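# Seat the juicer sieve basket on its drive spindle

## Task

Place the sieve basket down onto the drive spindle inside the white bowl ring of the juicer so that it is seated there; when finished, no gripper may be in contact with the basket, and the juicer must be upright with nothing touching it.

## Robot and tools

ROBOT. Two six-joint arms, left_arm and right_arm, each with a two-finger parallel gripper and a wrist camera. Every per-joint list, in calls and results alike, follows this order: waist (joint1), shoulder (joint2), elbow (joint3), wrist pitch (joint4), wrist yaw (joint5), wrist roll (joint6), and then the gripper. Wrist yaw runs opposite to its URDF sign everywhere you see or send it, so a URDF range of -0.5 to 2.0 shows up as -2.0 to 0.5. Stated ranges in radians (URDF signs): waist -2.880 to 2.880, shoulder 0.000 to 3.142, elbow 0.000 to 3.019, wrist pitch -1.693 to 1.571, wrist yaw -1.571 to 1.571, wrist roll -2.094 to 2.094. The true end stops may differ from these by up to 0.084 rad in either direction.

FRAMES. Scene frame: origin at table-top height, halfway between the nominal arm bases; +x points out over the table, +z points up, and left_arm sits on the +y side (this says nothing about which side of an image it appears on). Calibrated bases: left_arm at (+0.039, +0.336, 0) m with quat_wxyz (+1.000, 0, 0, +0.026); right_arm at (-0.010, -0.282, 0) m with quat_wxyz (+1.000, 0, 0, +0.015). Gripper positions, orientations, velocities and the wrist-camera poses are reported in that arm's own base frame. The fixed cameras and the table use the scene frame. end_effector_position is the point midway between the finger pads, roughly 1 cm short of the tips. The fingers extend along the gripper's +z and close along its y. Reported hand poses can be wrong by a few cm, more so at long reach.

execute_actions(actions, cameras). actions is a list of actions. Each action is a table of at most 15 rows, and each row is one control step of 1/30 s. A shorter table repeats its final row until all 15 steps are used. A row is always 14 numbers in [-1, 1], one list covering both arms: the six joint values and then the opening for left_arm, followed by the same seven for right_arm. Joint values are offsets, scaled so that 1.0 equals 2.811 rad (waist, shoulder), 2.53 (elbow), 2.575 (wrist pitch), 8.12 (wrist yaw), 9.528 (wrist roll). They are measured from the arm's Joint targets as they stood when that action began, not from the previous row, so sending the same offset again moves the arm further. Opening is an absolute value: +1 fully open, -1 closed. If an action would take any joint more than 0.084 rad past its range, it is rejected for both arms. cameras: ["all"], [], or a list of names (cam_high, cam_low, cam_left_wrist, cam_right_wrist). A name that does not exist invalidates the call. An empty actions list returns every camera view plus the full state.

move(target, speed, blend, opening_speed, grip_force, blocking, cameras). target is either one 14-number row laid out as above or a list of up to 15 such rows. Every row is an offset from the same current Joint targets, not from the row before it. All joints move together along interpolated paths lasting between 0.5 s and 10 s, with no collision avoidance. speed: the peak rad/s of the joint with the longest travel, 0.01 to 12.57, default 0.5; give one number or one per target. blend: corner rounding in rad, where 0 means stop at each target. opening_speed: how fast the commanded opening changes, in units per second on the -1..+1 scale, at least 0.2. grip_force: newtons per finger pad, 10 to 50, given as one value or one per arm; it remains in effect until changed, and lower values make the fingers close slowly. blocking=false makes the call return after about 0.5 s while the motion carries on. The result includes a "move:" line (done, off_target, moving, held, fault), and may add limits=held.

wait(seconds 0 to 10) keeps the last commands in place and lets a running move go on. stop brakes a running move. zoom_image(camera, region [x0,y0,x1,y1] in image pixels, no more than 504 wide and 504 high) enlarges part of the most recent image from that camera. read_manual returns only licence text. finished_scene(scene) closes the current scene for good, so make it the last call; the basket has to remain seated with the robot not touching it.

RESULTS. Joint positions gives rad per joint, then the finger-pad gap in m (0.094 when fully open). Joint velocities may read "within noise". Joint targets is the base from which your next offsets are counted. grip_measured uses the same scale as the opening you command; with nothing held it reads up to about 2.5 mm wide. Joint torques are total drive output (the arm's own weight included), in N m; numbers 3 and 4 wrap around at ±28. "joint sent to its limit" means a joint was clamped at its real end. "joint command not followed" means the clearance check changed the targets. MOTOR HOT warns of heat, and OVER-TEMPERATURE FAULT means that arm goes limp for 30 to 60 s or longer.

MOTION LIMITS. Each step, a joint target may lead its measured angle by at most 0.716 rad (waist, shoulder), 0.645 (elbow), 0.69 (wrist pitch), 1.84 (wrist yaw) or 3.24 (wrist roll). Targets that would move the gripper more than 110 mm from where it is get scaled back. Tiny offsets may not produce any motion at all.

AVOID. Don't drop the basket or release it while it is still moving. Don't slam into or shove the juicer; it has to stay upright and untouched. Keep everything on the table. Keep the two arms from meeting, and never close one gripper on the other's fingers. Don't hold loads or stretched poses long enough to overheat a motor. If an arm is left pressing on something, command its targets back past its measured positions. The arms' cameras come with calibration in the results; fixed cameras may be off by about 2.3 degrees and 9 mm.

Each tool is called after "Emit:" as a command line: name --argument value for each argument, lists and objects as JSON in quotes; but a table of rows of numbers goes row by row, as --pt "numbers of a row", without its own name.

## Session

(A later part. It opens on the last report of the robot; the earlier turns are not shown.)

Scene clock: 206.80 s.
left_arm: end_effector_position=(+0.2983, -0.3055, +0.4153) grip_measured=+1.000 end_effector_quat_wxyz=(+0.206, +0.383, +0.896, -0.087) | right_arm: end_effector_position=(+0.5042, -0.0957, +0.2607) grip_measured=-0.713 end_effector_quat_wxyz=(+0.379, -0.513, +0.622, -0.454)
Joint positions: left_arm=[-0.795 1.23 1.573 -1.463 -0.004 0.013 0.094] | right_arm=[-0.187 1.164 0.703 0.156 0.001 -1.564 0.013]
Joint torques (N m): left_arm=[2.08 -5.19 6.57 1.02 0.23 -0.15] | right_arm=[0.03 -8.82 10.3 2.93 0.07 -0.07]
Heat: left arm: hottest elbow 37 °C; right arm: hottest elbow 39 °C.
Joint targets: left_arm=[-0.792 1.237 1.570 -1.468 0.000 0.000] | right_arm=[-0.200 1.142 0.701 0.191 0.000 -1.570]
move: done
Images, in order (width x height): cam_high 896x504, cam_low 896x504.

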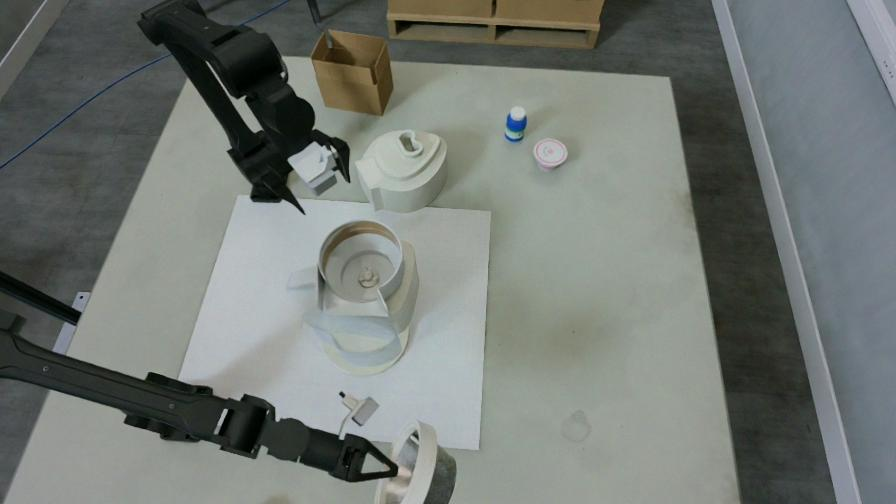

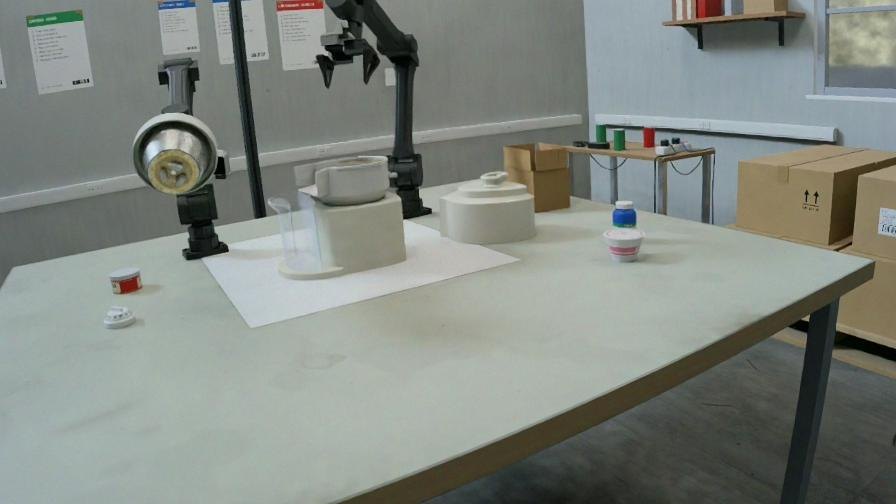

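Emit:
move --target '[0.17325,0.06973,-0.09051,0.60583,-0.18436,0,1,0,0,0,0,0,0,-1]' --speed 0.7

Emit:
move --target '[0,0,0,0,0,0,1,0,0.03878,0.09842,0.06214,0.18473,0,-1]' --speed 0.5 --cameras '["all"]'

Scene clock: 270.70 s.
left_arm: end_effector_position=(+0.4264, -0.3170, +0.4836) grip_measured=+1.000 end_effector_quat_wxyz=(+0.441, +0.555, +0.438, -0.553) | right_arm: end_effector_position=(+0.5042, -0.0957, +0.2607) grip_measured=-0.713 end_effector_quat_wxyz=(+0.379, -0.513, +0.622, -0.454)
Joint positions: left_arm=[-0.306 1.425 1.344 0.076 -1.494 0.01 0.094] | right_arm=[-0.187 1.164 0.703 0.156 0.001 -1.564 0.013]
Joint torques (N m): left_arm=[1.79 -8.59 7.09 2.02 -0.03 -0.11] | right_arm=[0.03 -9.05 10.29 2.88 0.09 -0.09]
Heat: left arm: hottest elbow 37 °C; right arm: hottest elbow 40 °C.
Joint targets: left_arm=[-0.304 1.433 1.341 0.092 -1.497 0.000] | right_arm=[-0.200 1.142 0.701 0.191 0.000 -1.570]
move: done

Scene clock: 274.10 s.
left_arm: end_effector_position=(+0.4264, -0.3170, +0.4836) grip_measured=+1.000 end_effector_quat_wxyz=(+0.441, +0.555, +0.438, -0.553) | right_arm: end_effector_position=(+0.4317, +0.0944, +0.3686) grip_measured=-0.713 end_effector_quat_wxyz=(+0.702, -0.700, +0.109, -0.075)
Joint positions: left_arm=[-0.306 1.425 1.344 0.076 -1.494 0.01 0.094] | right_arm=[-0.187 1.242 0.871 0.329 1.497 -1.564 0.013]
Joint torques (N m): left_arm=[2.08 -8.7 7.1 2.04 -0.01 -0.11] | right_arm=[0.09 -7.12 16.81 1.8 0.26 -0.08]
Heat: left arm: hottest elbow 37 °C; right arm: hottest elbow 40 °C.
Joint targets: left_arm=[-0.304 1.433 1.341 0.092 -1.497 0.000] | right_arm=[-0.200 1.251 0.950 0.351 1.500 -1.570]
move: off_target (right_arm); right_arm: the elbow is farthest, 0.079 rad from its target
camera_calibration:
cam_left_wrist: T_world_to_cam=[[-0.971026, 0.237995, -0.0216129, 0.499301], [0.121793, 0.415041, -0.901614, 0.553469], [-0.20561, -0.878123, -0.432001, 0.105648], [0, 0, 0, 1]] pos_world=[0.439148, -0.255772, 0.555447]
cam_right_wrist: T_world_to_cam=[[0.0587173, 0.000389457, 0.998275, -0.391935], [0.787976, -0.613977, -0.0461082, -0.224959], [0.6129, 0.789324, -0.036358, -0.236787], [0, 0, 0, 1]] pos_world=[0.345402, 0.0489345, 0.372277]

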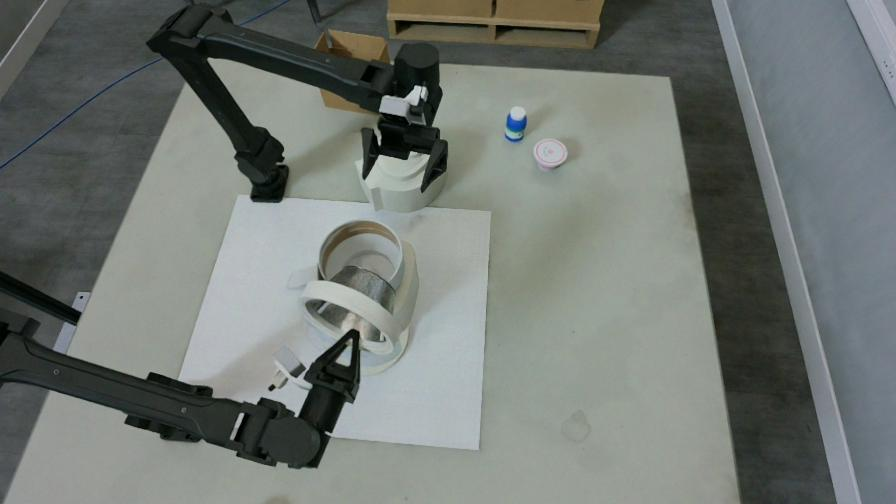

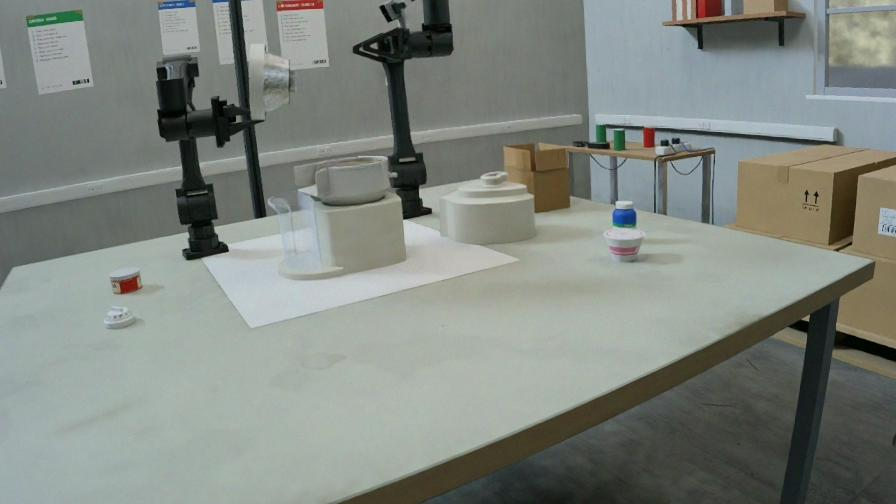

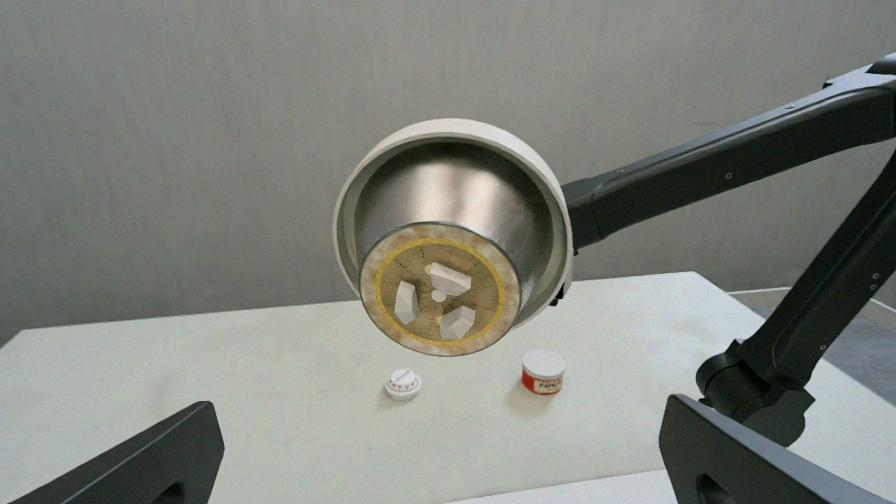

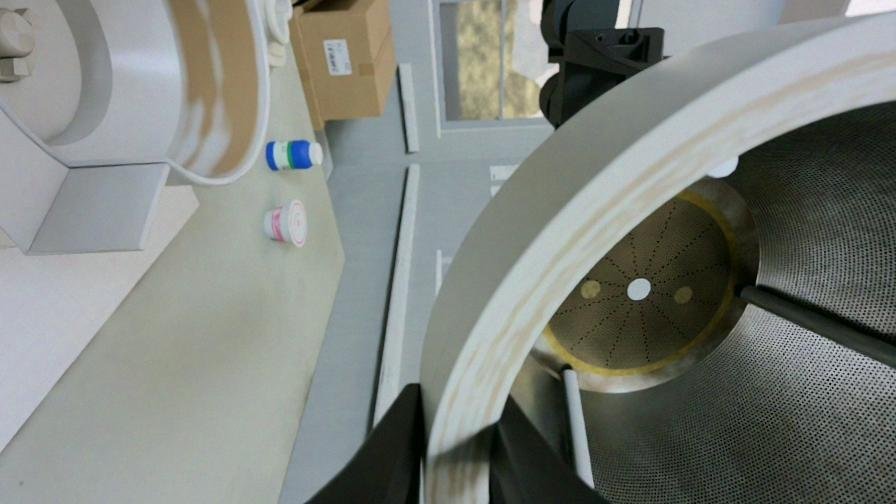

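Emit:
zoom_image --camera "cam_left_wrist" --region '[355, 220, 525, 360]'

Emit:
zoom_image --camera "cam_left_wrist" --region '[325, 110, 585, 360]'

Emit:
zoom_image --camera "cam_low" --region '[230, 30, 310, 130]'

Emit:
zoom_image --camera "cam_right_wrist" --region '[400, 140, 896, 504]'

Scaled by 2.965 from the camera's 896x504 image, which has a finer 1280x720 frame.

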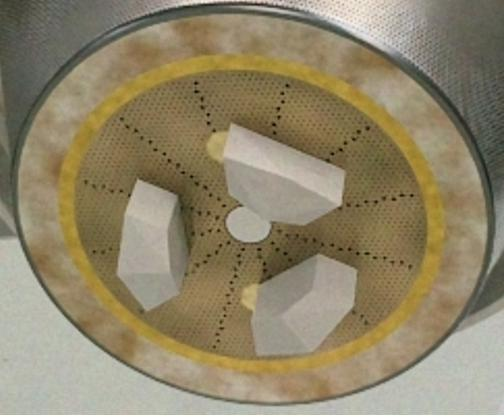

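Scaled by 1.938 from the camera's 896x504 image, which has a finer 1280x720 frame.

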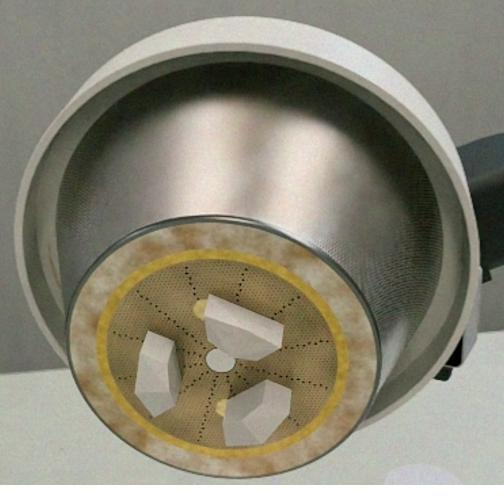

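Scaled by 5.040 from the camera's 896x504 image, which has a finer 1280x720 frame.

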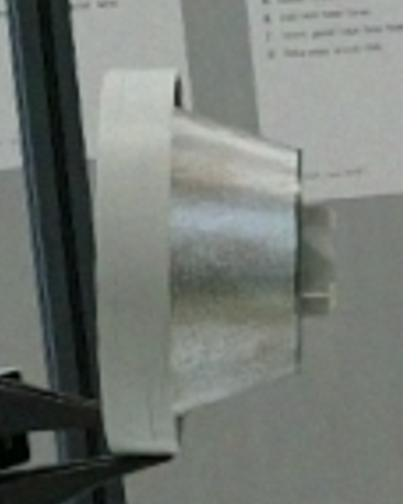

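Scaled by 1.016 from the camera's 896x504 image, which has a finer 1280x720 frame.

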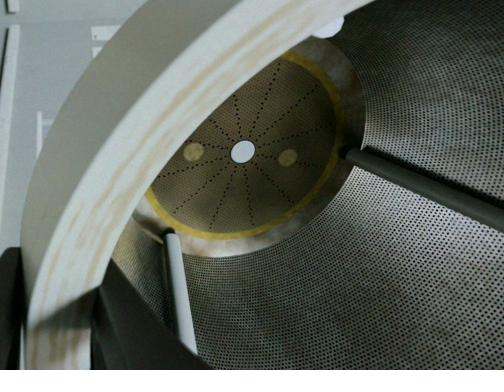

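Emit:
zoom_image --camera "cam_left_wrist" --region '[385, 250, 485, 345]'

Emit:
zoom_image --camera "cam_right_wrist" --region '[530, 170, 770, 410]'

Scaled by 5.040 from the camera's 896x504 image, which has a finer 1280x720 frame.

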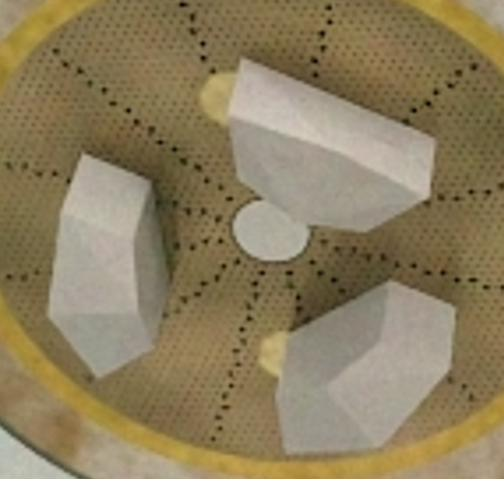

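Scaled by 2.100 from the camera's 896x504 image, which has a finer 1280x720 frame.

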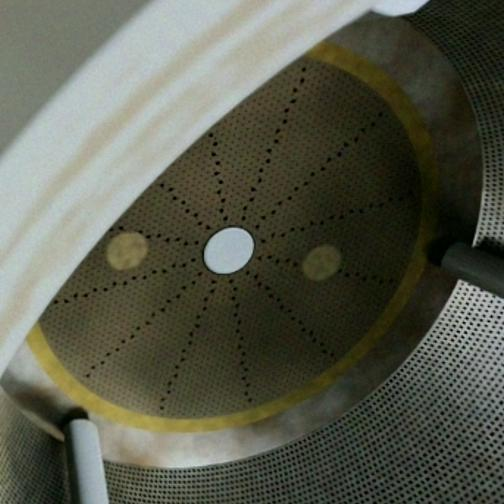

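Emit:
move --target '[0.10815,-0.12665,-0.22688,0.08427,0,0,1,0,0,0,0,0,0,-1]' --speed 0.6

Emit:
move --pt "0 0 0 0 0 0 1 0 0.03522 0.22925 -0.52466 -0.18473 0 -1" --pt "0 0 0 0 0 0 1 0.32337 0.0683 0.30079 -0.79262 -0.18473 0.05772 -1" --speed 0.6 --blend '[0.1,0]' --cameras '["all"]'

Scene clock: 385.07 s.
left_arm: end_effector_position=(+0.3546, -0.1750, +0.3749) grip_measured=+1.000 end_effector_quat_wxyz=(+0.513, +0.478, +0.522, -0.485) | right_arm: end_effector_position=(+0.4318, +0.0944, +0.3684) grip_measured=-0.713 end_effector_quat_wxyz=(+0.702, -0.700, +0.109, -0.075)
Joint positions: left_arm=[-0.003 1.085 0.766 0.292 -1.495 0.01 0.094] | right_arm=[-0.187 1.242 0.871 0.329 1.497 -1.564 0.013]
Joint torques (N m): left_arm=[1.9 -4.6 7.05 2 0 -0.11] | right_arm=[0.26 -6.95 16.79 1.73 0.24 -0.07]
Heat: left arm: hottest elbow 38 °C; right arm: hottest elbow 53 °C.
Joint targets: left_arm=[0.000 1.077 0.767 0.309 -1.497 0.000] | right_arm=[-0.200 1.251 0.950 0.351 1.500 -1.570]
move: off_target (right_arm); right_arm: the elbow is farthest, 0.079 rad from its target

Scene clock: 389.87 s.
left_arm: end_effector_position=(+0.3546, -0.1750, +0.3749) grip_measured=+1.000 end_effector_quat_wxyz=(+0.513, +0.478, +0.522, -0.485) | right_arm: end_effector_position=(+0.3267, +0.2848, +0.3423) grip_measured=-0.713 end_effector_quat_wxyz=(-0.042, +0.765, -0.642, +0.005)
Joint positions: left_arm=[-0.003 1.085 0.766 0.292 -1.495 0.01 0.094] | right_arm=[0.717 1.435 1.631 -1.682 0.003 -1.028 0.013]
Joint torques (N m): left_arm=[2.14 -4.42 7.05 2.03 0.02 -0.11] | right_arm=[0.73 -10.29 16.59 -0.14 0.05 -0.03]
Heat: left arm: hottest elbow 38 °C; right arm: hottest elbow 54 °C.
Joint targets: left_arm=[0.000 1.077 0.767 0.309 -1.497 0.000] | right_arm=[0.709 1.443 1.711 -1.690 0.001 -1.020]
move: off_target (right_arm); right_arm: the elbow is farthest, 0.080 rad from its target
camera_calibration:
cam_left_wrist: T_world_to_cam=[[-0.998117, -0.0613388, -0.000218207, 0.342569], [-0.0263865, 0.432572, -0.901213, 0.460804], [0.0553737, -0.89951, -0.433376, 0.0728815], [0, 0, 0, 1]] pos_world=[0.350047, -0.112761, 0.446943]
cam_right_wrist: T_world_to_cam=[[0.984857, 0.163259, 0.0583395, -0.386865], [0.13357, -0.929046, 0.345012, 0.143116], [0.110526, -0.331995, -0.936783, 0.468064], [0, 0, 0, 1]] pos_world=[0.310157, 0.351515, 0.411667]

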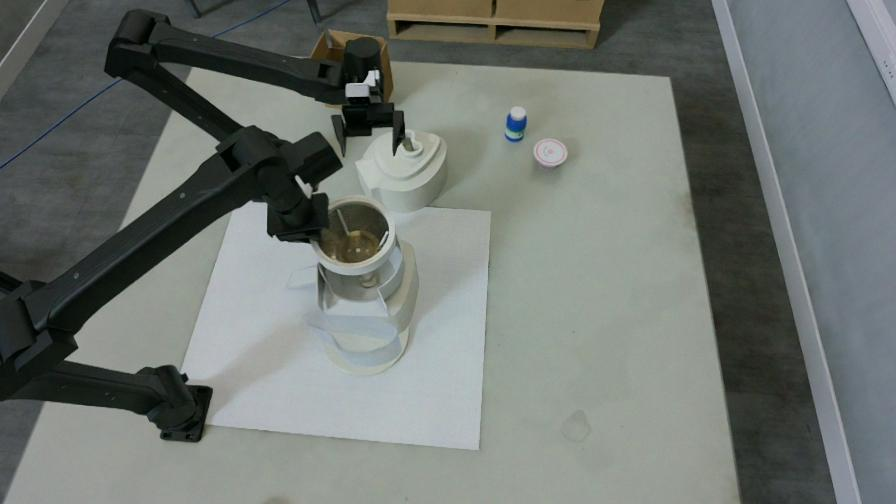

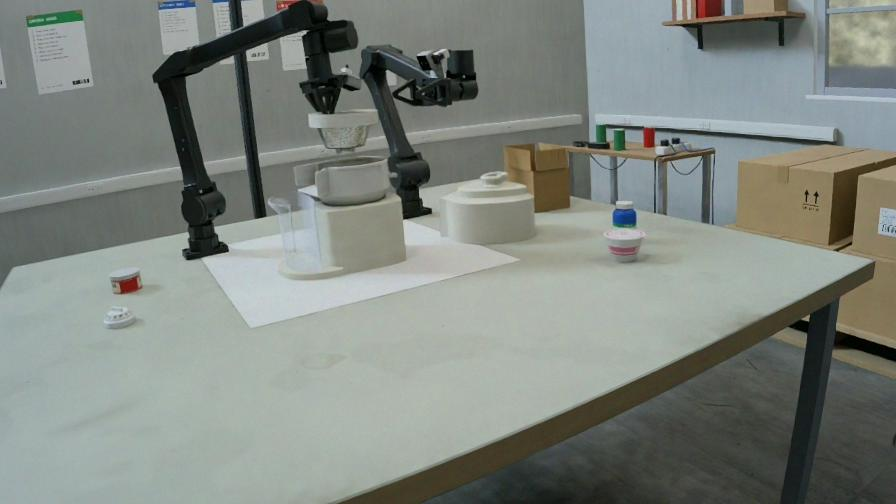

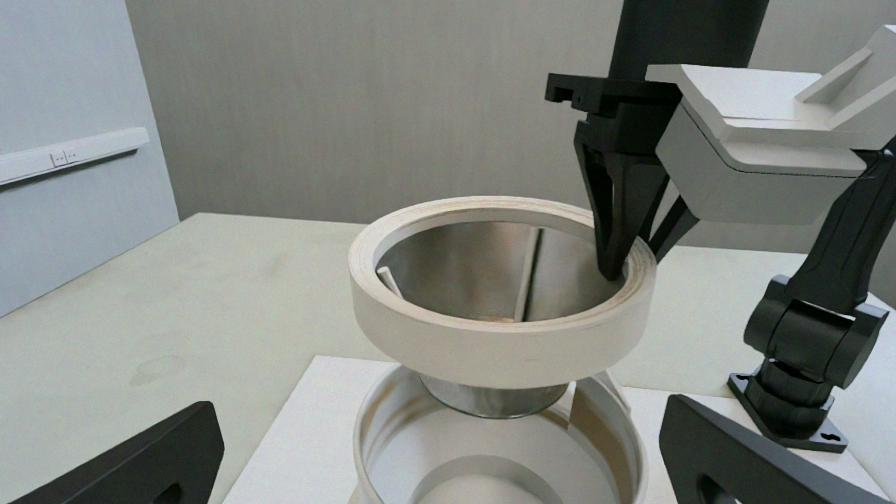

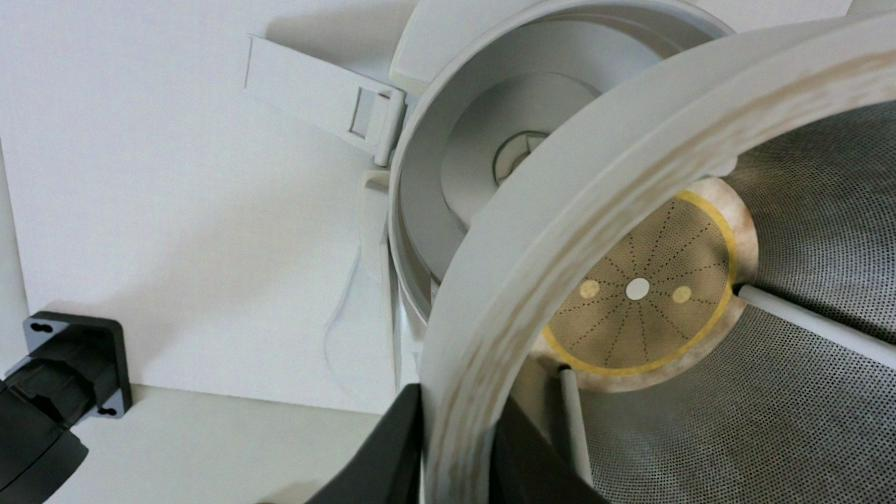

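Emit:
zoom_image --camera "cam_high" --region '[290, 180, 430, 320]'

Emit:
zoom_image --camera "cam_left_wrist" --region '[320, 170, 700, 504]'

Emit:
zoom_image --camera "cam_low" --region '[290, 90, 400, 220]'

Scaled by 3.600 from the camera's 896x504 image, which has a finer 1280x720 frame.

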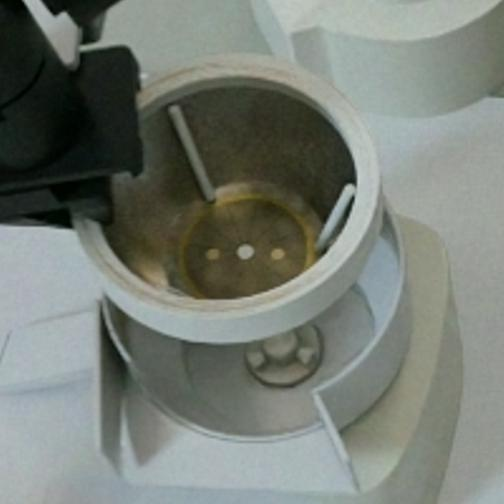

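Scaled by 1.326 from the camera's 896x504 image, which has a finer 1280x720 frame.

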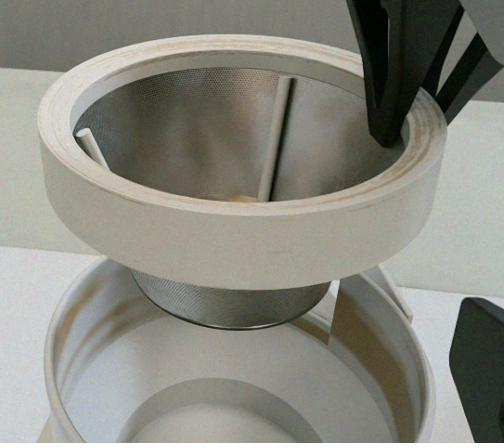

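Scaled by 3.877 from the camera's 896x504 image, which has a finer 1280x720 frame.

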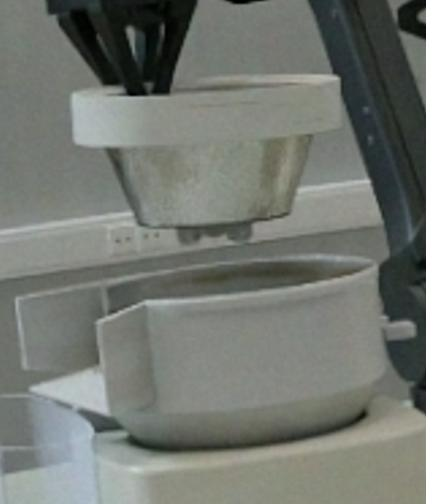

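Emit:
move --target '[0,0,0,0,0,0,1,0,0.01352,-0.04308,0.02408,0,0,-1]' --speed 0.15 --cameras '["cam_high","cam_low","cam_left_wrist"]'

Emit:
zoom_image --camera "cam_high" --region '[290, 180, 430, 320]'

Emit:
zoom_image --camera "cam_left_wrist" --region '[320, 170, 700, 504]'

Emit:
zoom_image --camera "cam_low" --region '[290, 90, 400, 220]'

Scene clock: 415.83 s.
left_arm: end_effector_position=(+0.3546, -0.1750, +0.3749) grip_measured=+1.000 end_effector_quat_wxyz=(+0.513, +0.478, +0.522, -0.485) | right_arm: end_effector_position=(+0.3366, +0.2933, +0.3157) grip_measured=-0.713 end_effector_quat_wxyz=(-0.028, +0.765, -0.643, +0.003)
Joint positions: left_arm=[-0.003 1.085 0.766 0.292 -1.495 0.01 0.094] | right_arm=[0.717 1.477 1.606 -1.644 0.003 -1.027 0.013]
Joint torques (N m): left_arm=[2.08 -4.6 7.04 2.02 0.01 -0.11] | right_arm=[0.79 -12.1 9.72 0.76 0.06 0]
Heat: left arm: hottest elbow 38 °C; right arm: hottest elbow 56 °C.
Joint targets: left_arm=[0.000 1.077 0.767 0.309 -1.497 0.000] | right_arm=[0.709 1.481 1.602 -1.628 0.001 -1.020]
move: done
camera_calibration:
cam_left_wrist: T_world_to_cam=[[-0.998117, -0.0613388, -0.000218207, 0.342569], [-0.0263865, 0.432572, -0.901213, 0.460804], [0.0553737, -0.89951, -0.433376, 0.0728815], [0, 0, 0, 1]] pos_world=[0.350047, -0.112761, 0.446943]
Images, in order (width x height): cam_high 896x504, cam_low 896x504, cam_left_wrist 896x504.

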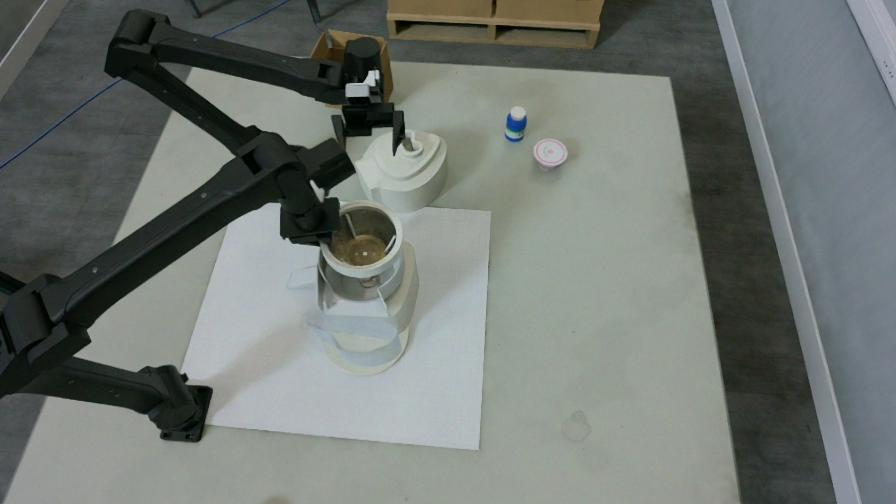

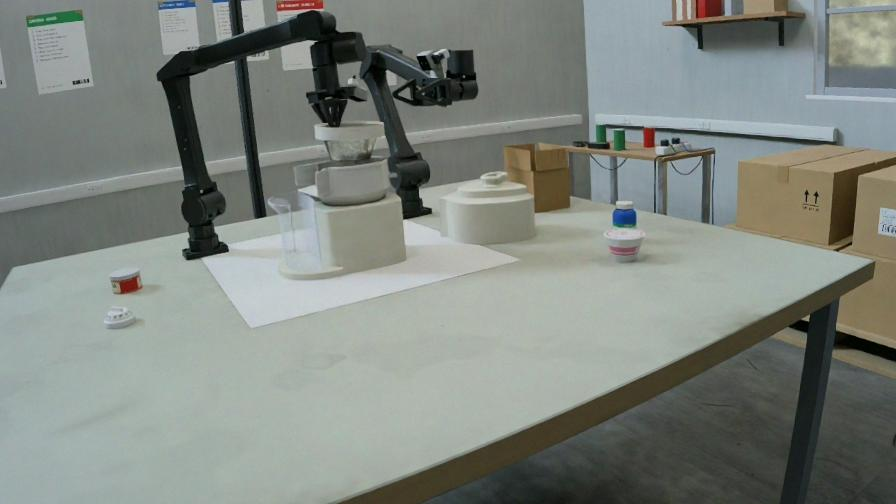

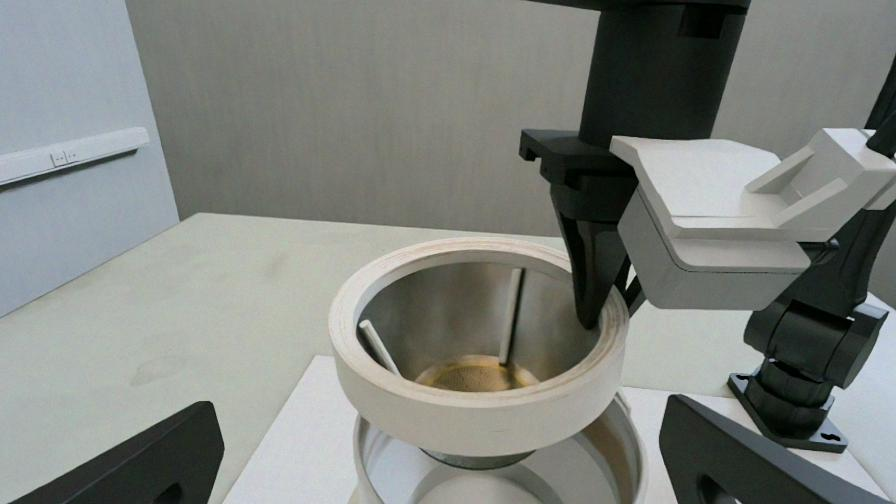

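Scaled by 3.600 from the camera's 896x504 image, which has a finer 1280x720 frame.

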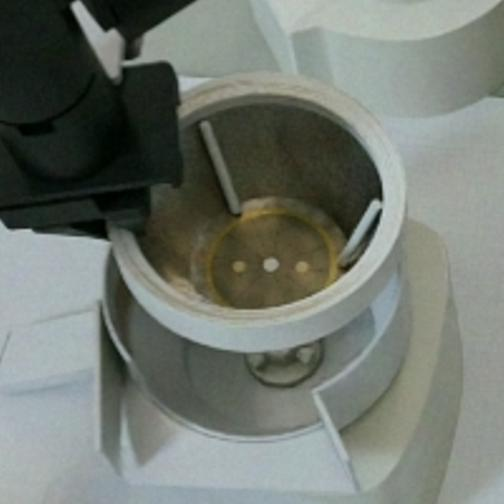

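Scaled by 1.326 from the camera's 896x504 image, which has a finer 1280x720 frame.

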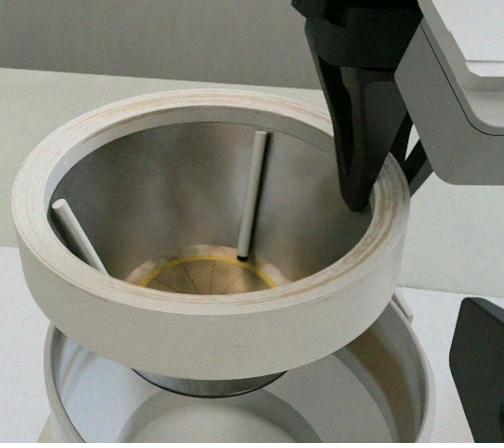

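Scaled by 3.877 from the camera's 896x504 image, which has a finer 1280x720 frame.

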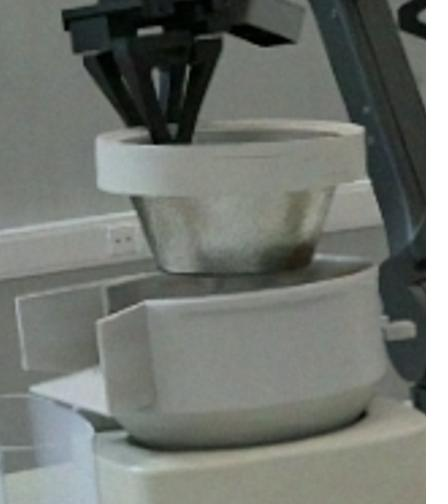

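Emit:
move --target '[0,0,0,0,0,0,1,-0.00427,-0.0004,-0.0316,0.0089,0,0,-1]' --speed 0.12 --cameras '["cam_high","cam_low","cam_left_wrist"]'

Emit:
zoom_image --camera "cam_high" --region '[290, 180, 430, 320]'

Emit:
zoom_image --camera "cam_left_wrist" --region '[320, 170, 700, 504]'

Emit:
zoom_image --camera "cam_low" --region '[290, 90, 400, 220]'

Scene clock: 441.30 s.
left_arm: end_effector_position=(+0.3546, -0.1750, +0.3749) grip_measured=+1.000 end_effector_quat_wxyz=(+0.513, +0.478, +0.522, -0.485) | right_arm: end_effector_position=(+0.3291, +0.2846, +0.2850) grip_measured=-0.713 end_effector_quat_wxyz=(+0.000, +0.764, -0.645, -0.002)
Joint positions: left_arm=[-0.003 1.085 0.766 0.292 -1.495 0.01 0.094] | right_arm=[0.713 1.477 1.526 -1.621 0.003 -1.027 0.013]
Joint torques (N m): left_arm=[1.96 -4.48 7.02 2.06 0 -0.11] | right_arm=[0.15 -10.99 9.78 0.58 0.04 -0.03]
Heat: left arm: hottest elbow 38 °C; right arm: hottest elbow 51 °C.
Joint targets: left_arm=[0.000 1.077 0.767 0.309 -1.497 0.000] | right_arm=[0.697 1.480 1.522 -1.605 0.001 -1.020]
move: done
camera_calibration:
cam_left_wrist: T_world_to_cam=[[-0.998117, -0.0613388, -0.000218207, 0.342569], [-0.0263865, 0.432572, -0.901213, 0.460804], [0.0553737, -0.89951, -0.433376, 0.0728815], [0, 0, 0, 1]] pos_world=[0.350047, -0.112761, 0.446943]
Images, in order (width x height): cam_high 896x504, cam_low 896x504, cam_left_wrist 896x504.

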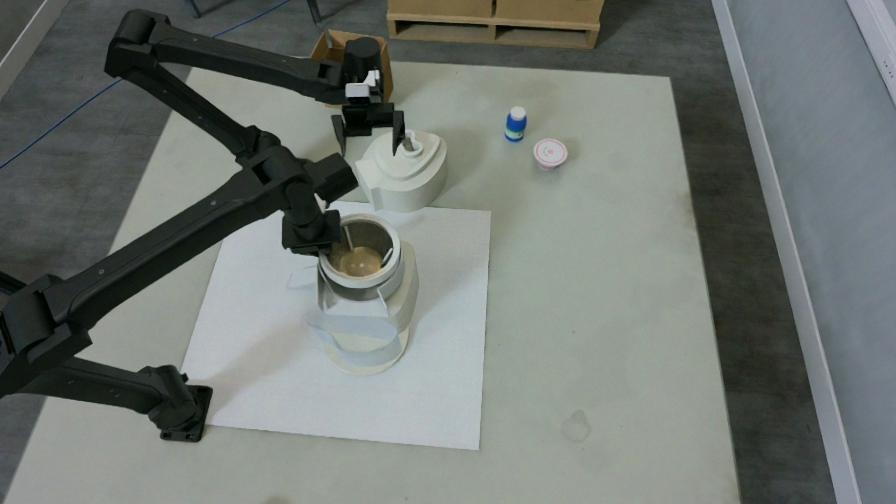

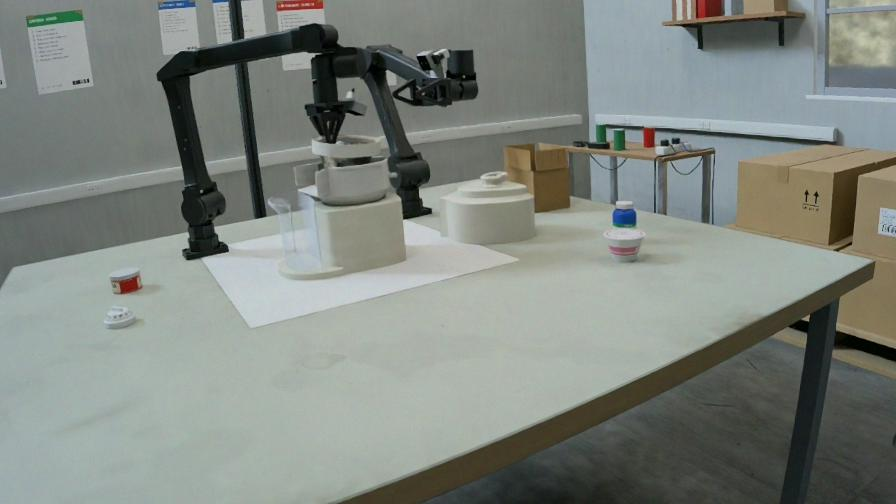

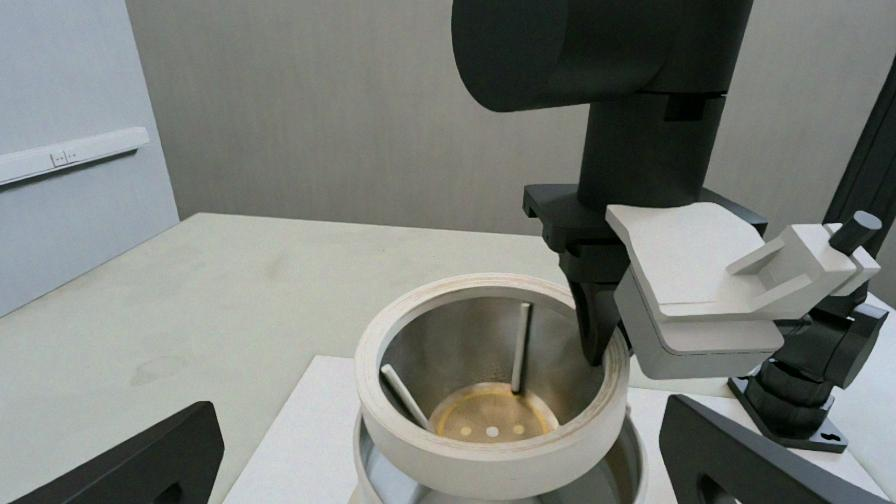

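Scaled by 3.600 from the camera's 896x504 image, which has a finer 1280x720 frame.

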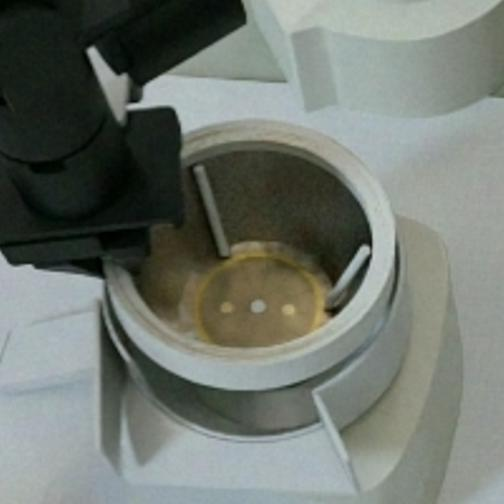

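Scaled by 1.326 from the camera's 896x504 image, which has a finer 1280x720 frame.

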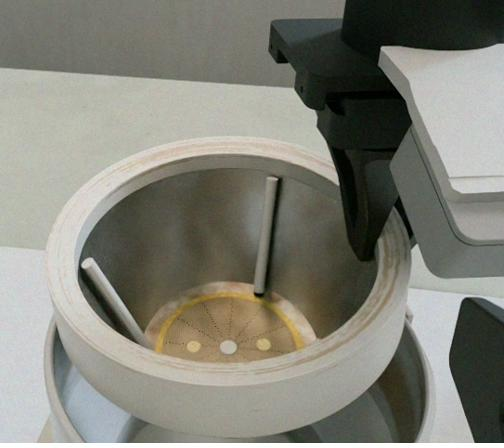

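Scaled by 3.877 from the camera's 896x504 image, which has a finer 1280x720 frame.

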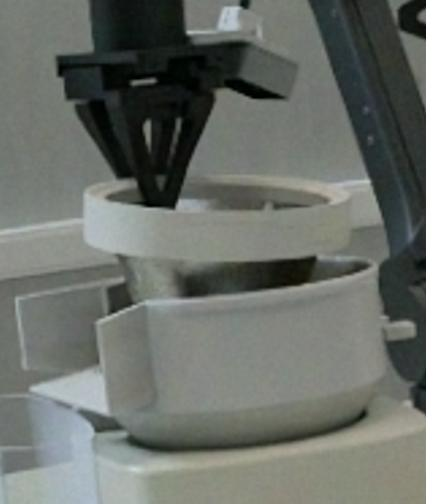

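Emit:
wait --seconds 0.1 --cameras '["cam_right_wrist"]'

Emit:
zoom_image --camera "cam_right_wrist" --region '[380, 0, 884, 504]'

Scene clock: 463.83 s.
left_arm: end_effector_position=(+0.3546, -0.1750, +0.3749) grip_measured=+1.000 end_effector_quat_wxyz=(+0.513, +0.478, +0.522, -0.485) | right_arm: end_effector_position=(+0.3291, +0.2846, +0.2850) grip_measured=-0.713 end_effector_quat_wxyz=(+0.000, +0.764, -0.645, -0.002)
Joint positions: left_arm=[-0.003 1.085 0.766 0.292 -1.495 0.01 0.094] | right_arm=[0.713 1.477 1.526 -1.621 0.003 -1.027 0.013]
Joint torques (N m): left_arm=[2.08 -4.48 7.05 2.03 0.01 -0.11] | right_arm=[-0.38 -11.58 9.61 0.62 0.04 -0.01]
Heat: left arm: hottest elbow 38 °C; right arm: hottest elbow 46 °C.
Joint targets: left_arm=[0.000 1.077 0.767 0.309 -1.497 0.000] | right_arm=[0.697 1.480 1.522 -1.605 0.001 -1.020]
Tool commands: left_gripper/opening=+1.0 right_gripper/opening=-1.0
wait: 0.10 s; at rest from the start
camera_calibration:
cam_right_wrist: T_world_to_cam=[[0.98701, 0.159983, -0.0147252, -0.364721], [0.153134, -0.909091, 0.387432, 0.138264], [0.0485961, -0.384654, -0.921781, 0.445047], [0, 0, 0, 1]] pos_world=[0.317183, 0.355232, 0.351298]
Images, in order (width x height): cam_right_wrist 896x504.

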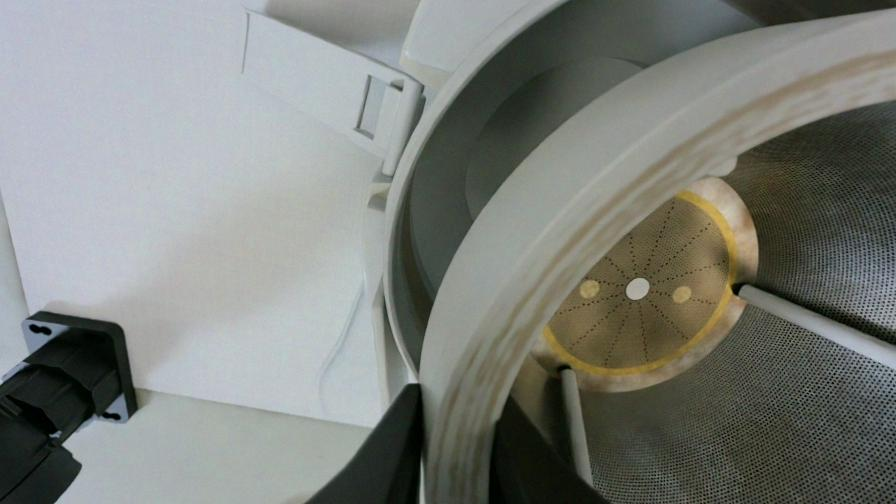

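Scaled by 1.000.

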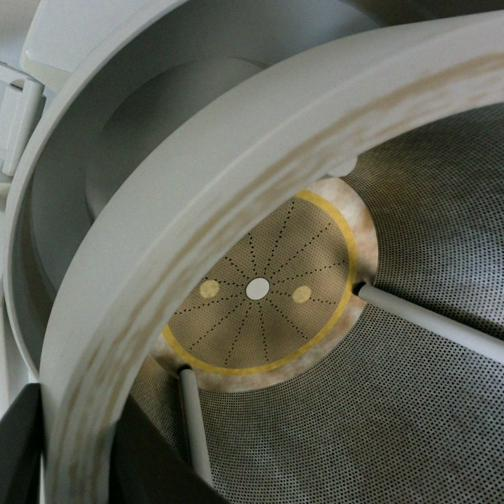

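Emit:
move --target '[0,0,0,0,0,0,1,0.01957,-0.01957,-0.01818,0.02291,-0.00419,0.00462,-1]' --speed 0.1 --cameras '["cam_high","cam_low","cam_left_wrist","cam_right_wrist"]'

Emit:
zoom_image --camera "cam_high" --region '[290, 180, 430, 320]'

Emit:
zoom_image --camera "cam_left_wrist" --region '[320, 170, 700, 504]'

Emit:
zoom_image --camera "cam_low" --region '[290, 90, 400, 220]'

Scene clock: 489.27 s.
left_arm: end_effector_position=(+0.3546, -0.1750, +0.3749) grip_measured=+1.000 end_effector_quat_wxyz=(+0.513, +0.478, +0.522, -0.485) | right_arm: end_effector_position=(+0.3254, +0.2889, +0.2802) grip_measured=-0.713 end_effector_quat_wxyz=(-0.020, +0.758, -0.651, +0.017)
Joint positions: left_arm=[-0.003 1.085 0.766 0.292 -1.495 0.01 0.094] | right_arm=[0.739 1.448 1.482 -1.562 -0.029 -0.985 0.013]
Joint torques (N m): left_arm=[2.08 -4.48 7.01 2.02 0.01 -0.11] | right_arm=[1.96 -13.45 9.43 0.75 -0.06 0.02]
Heat: left arm: hottest elbow 38 °C; right arm: hottest elbow 43 °C.
Joint targets: left_arm=[0.000 1.077 0.767 0.309 -1.497 0.000] | right_arm=[0.752 1.424 1.476 -1.546 -0.034 -0.976]
move: done
camera_calibration:
cam_left_wrist: T_world_to_cam=[[-0.998117, -0.0613388, -0.000218207, 0.342569], [-0.0263865, 0.432572, -0.901213, 0.460804], [0.0553737, -0.89951, -0.433376, 0.0728815], [0, 0, 0, 1]] pos_world=[0.350047, -0.112761, 0.446943]
cam_right_wrist: T_world_to_cam=[[0.988989, 0.142645, 0.0394232, -0.372566], [0.116305, -0.913873, 0.388984, 0.157485], [0.0915143, -0.380116, -0.920401, 0.426869], [0, 0, 0, 1]] pos_world=[0.311082, 0.359326, 0.346319]

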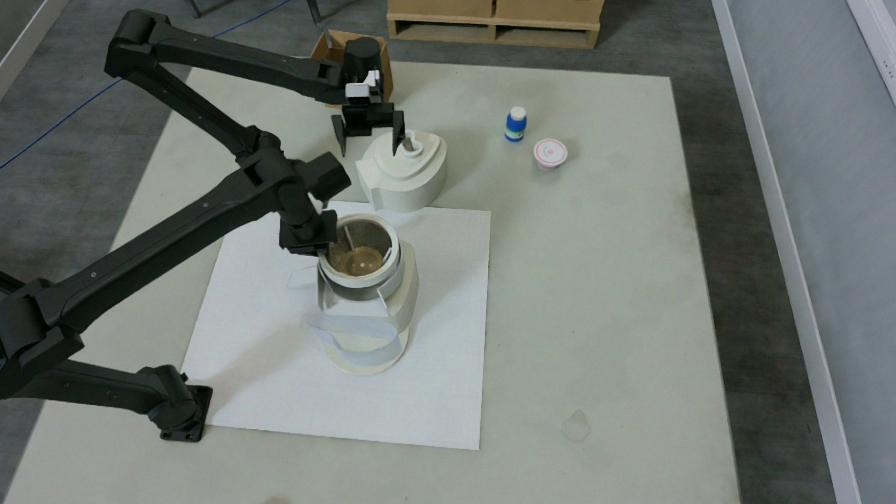

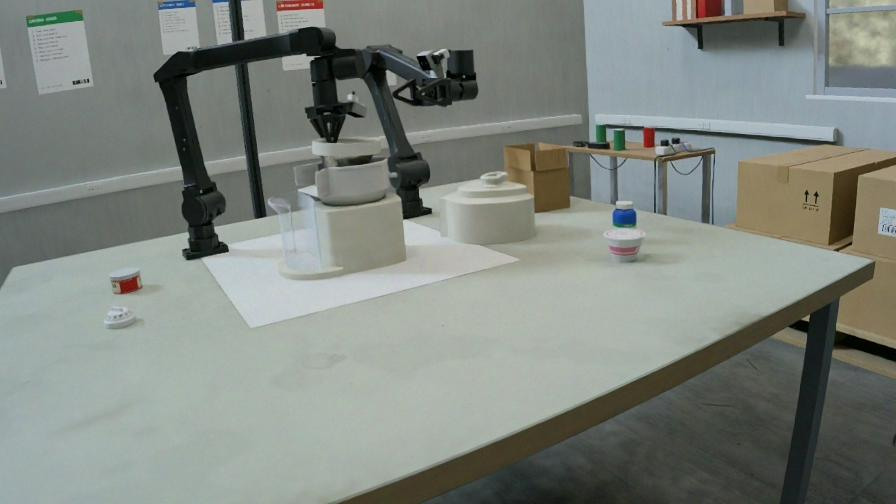

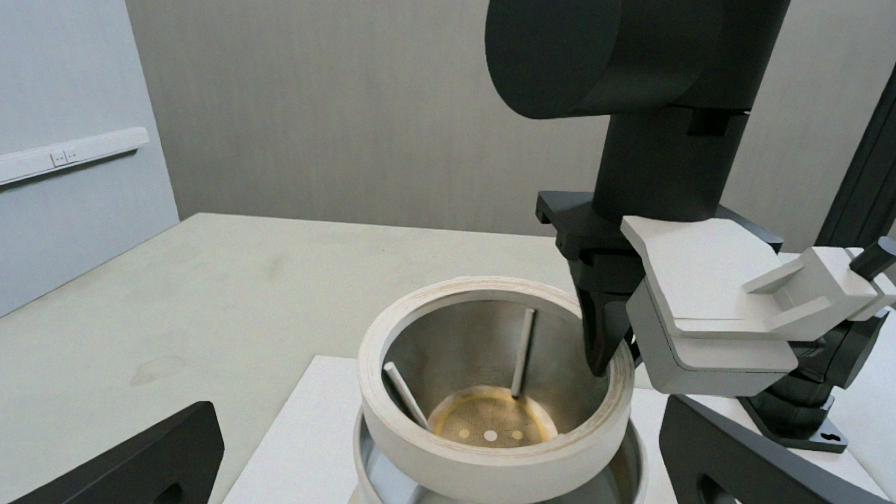

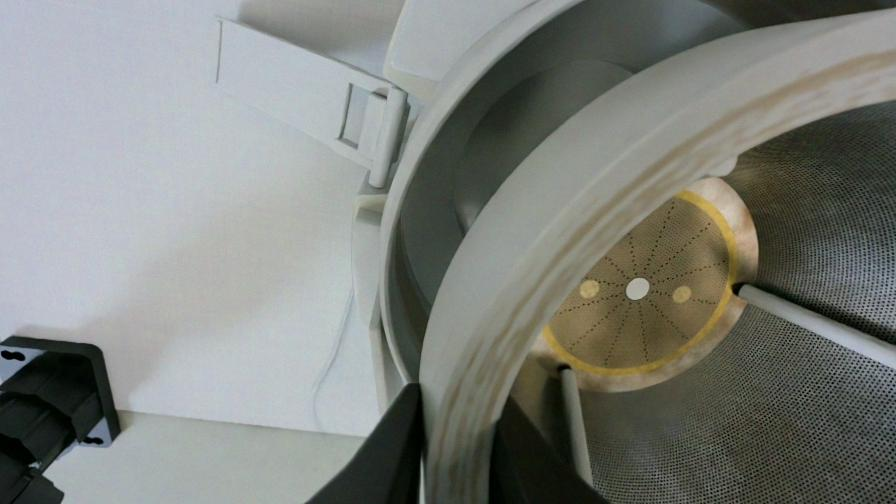

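Scaled by 3.600 from the camera's 896x504 image, which has a finer 1280x720 frame.

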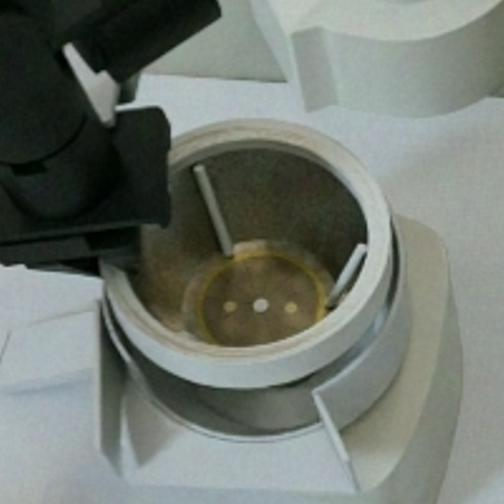

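Scaled by 1.326 from the camera's 896x504 image, which has a finer 1280x720 frame.

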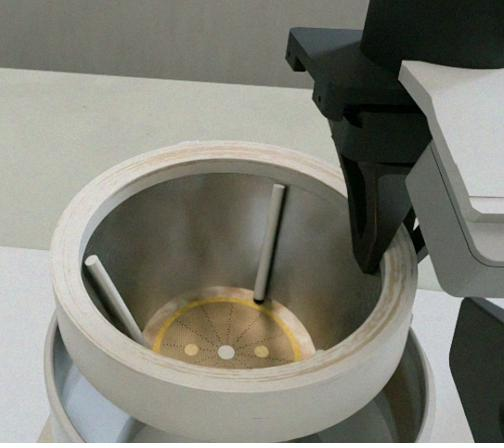

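Scaled by 3.877 from the camera's 896x504 image, which has a finer 1280x720 frame.

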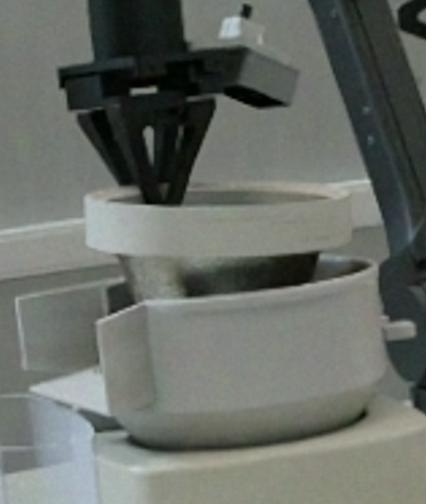

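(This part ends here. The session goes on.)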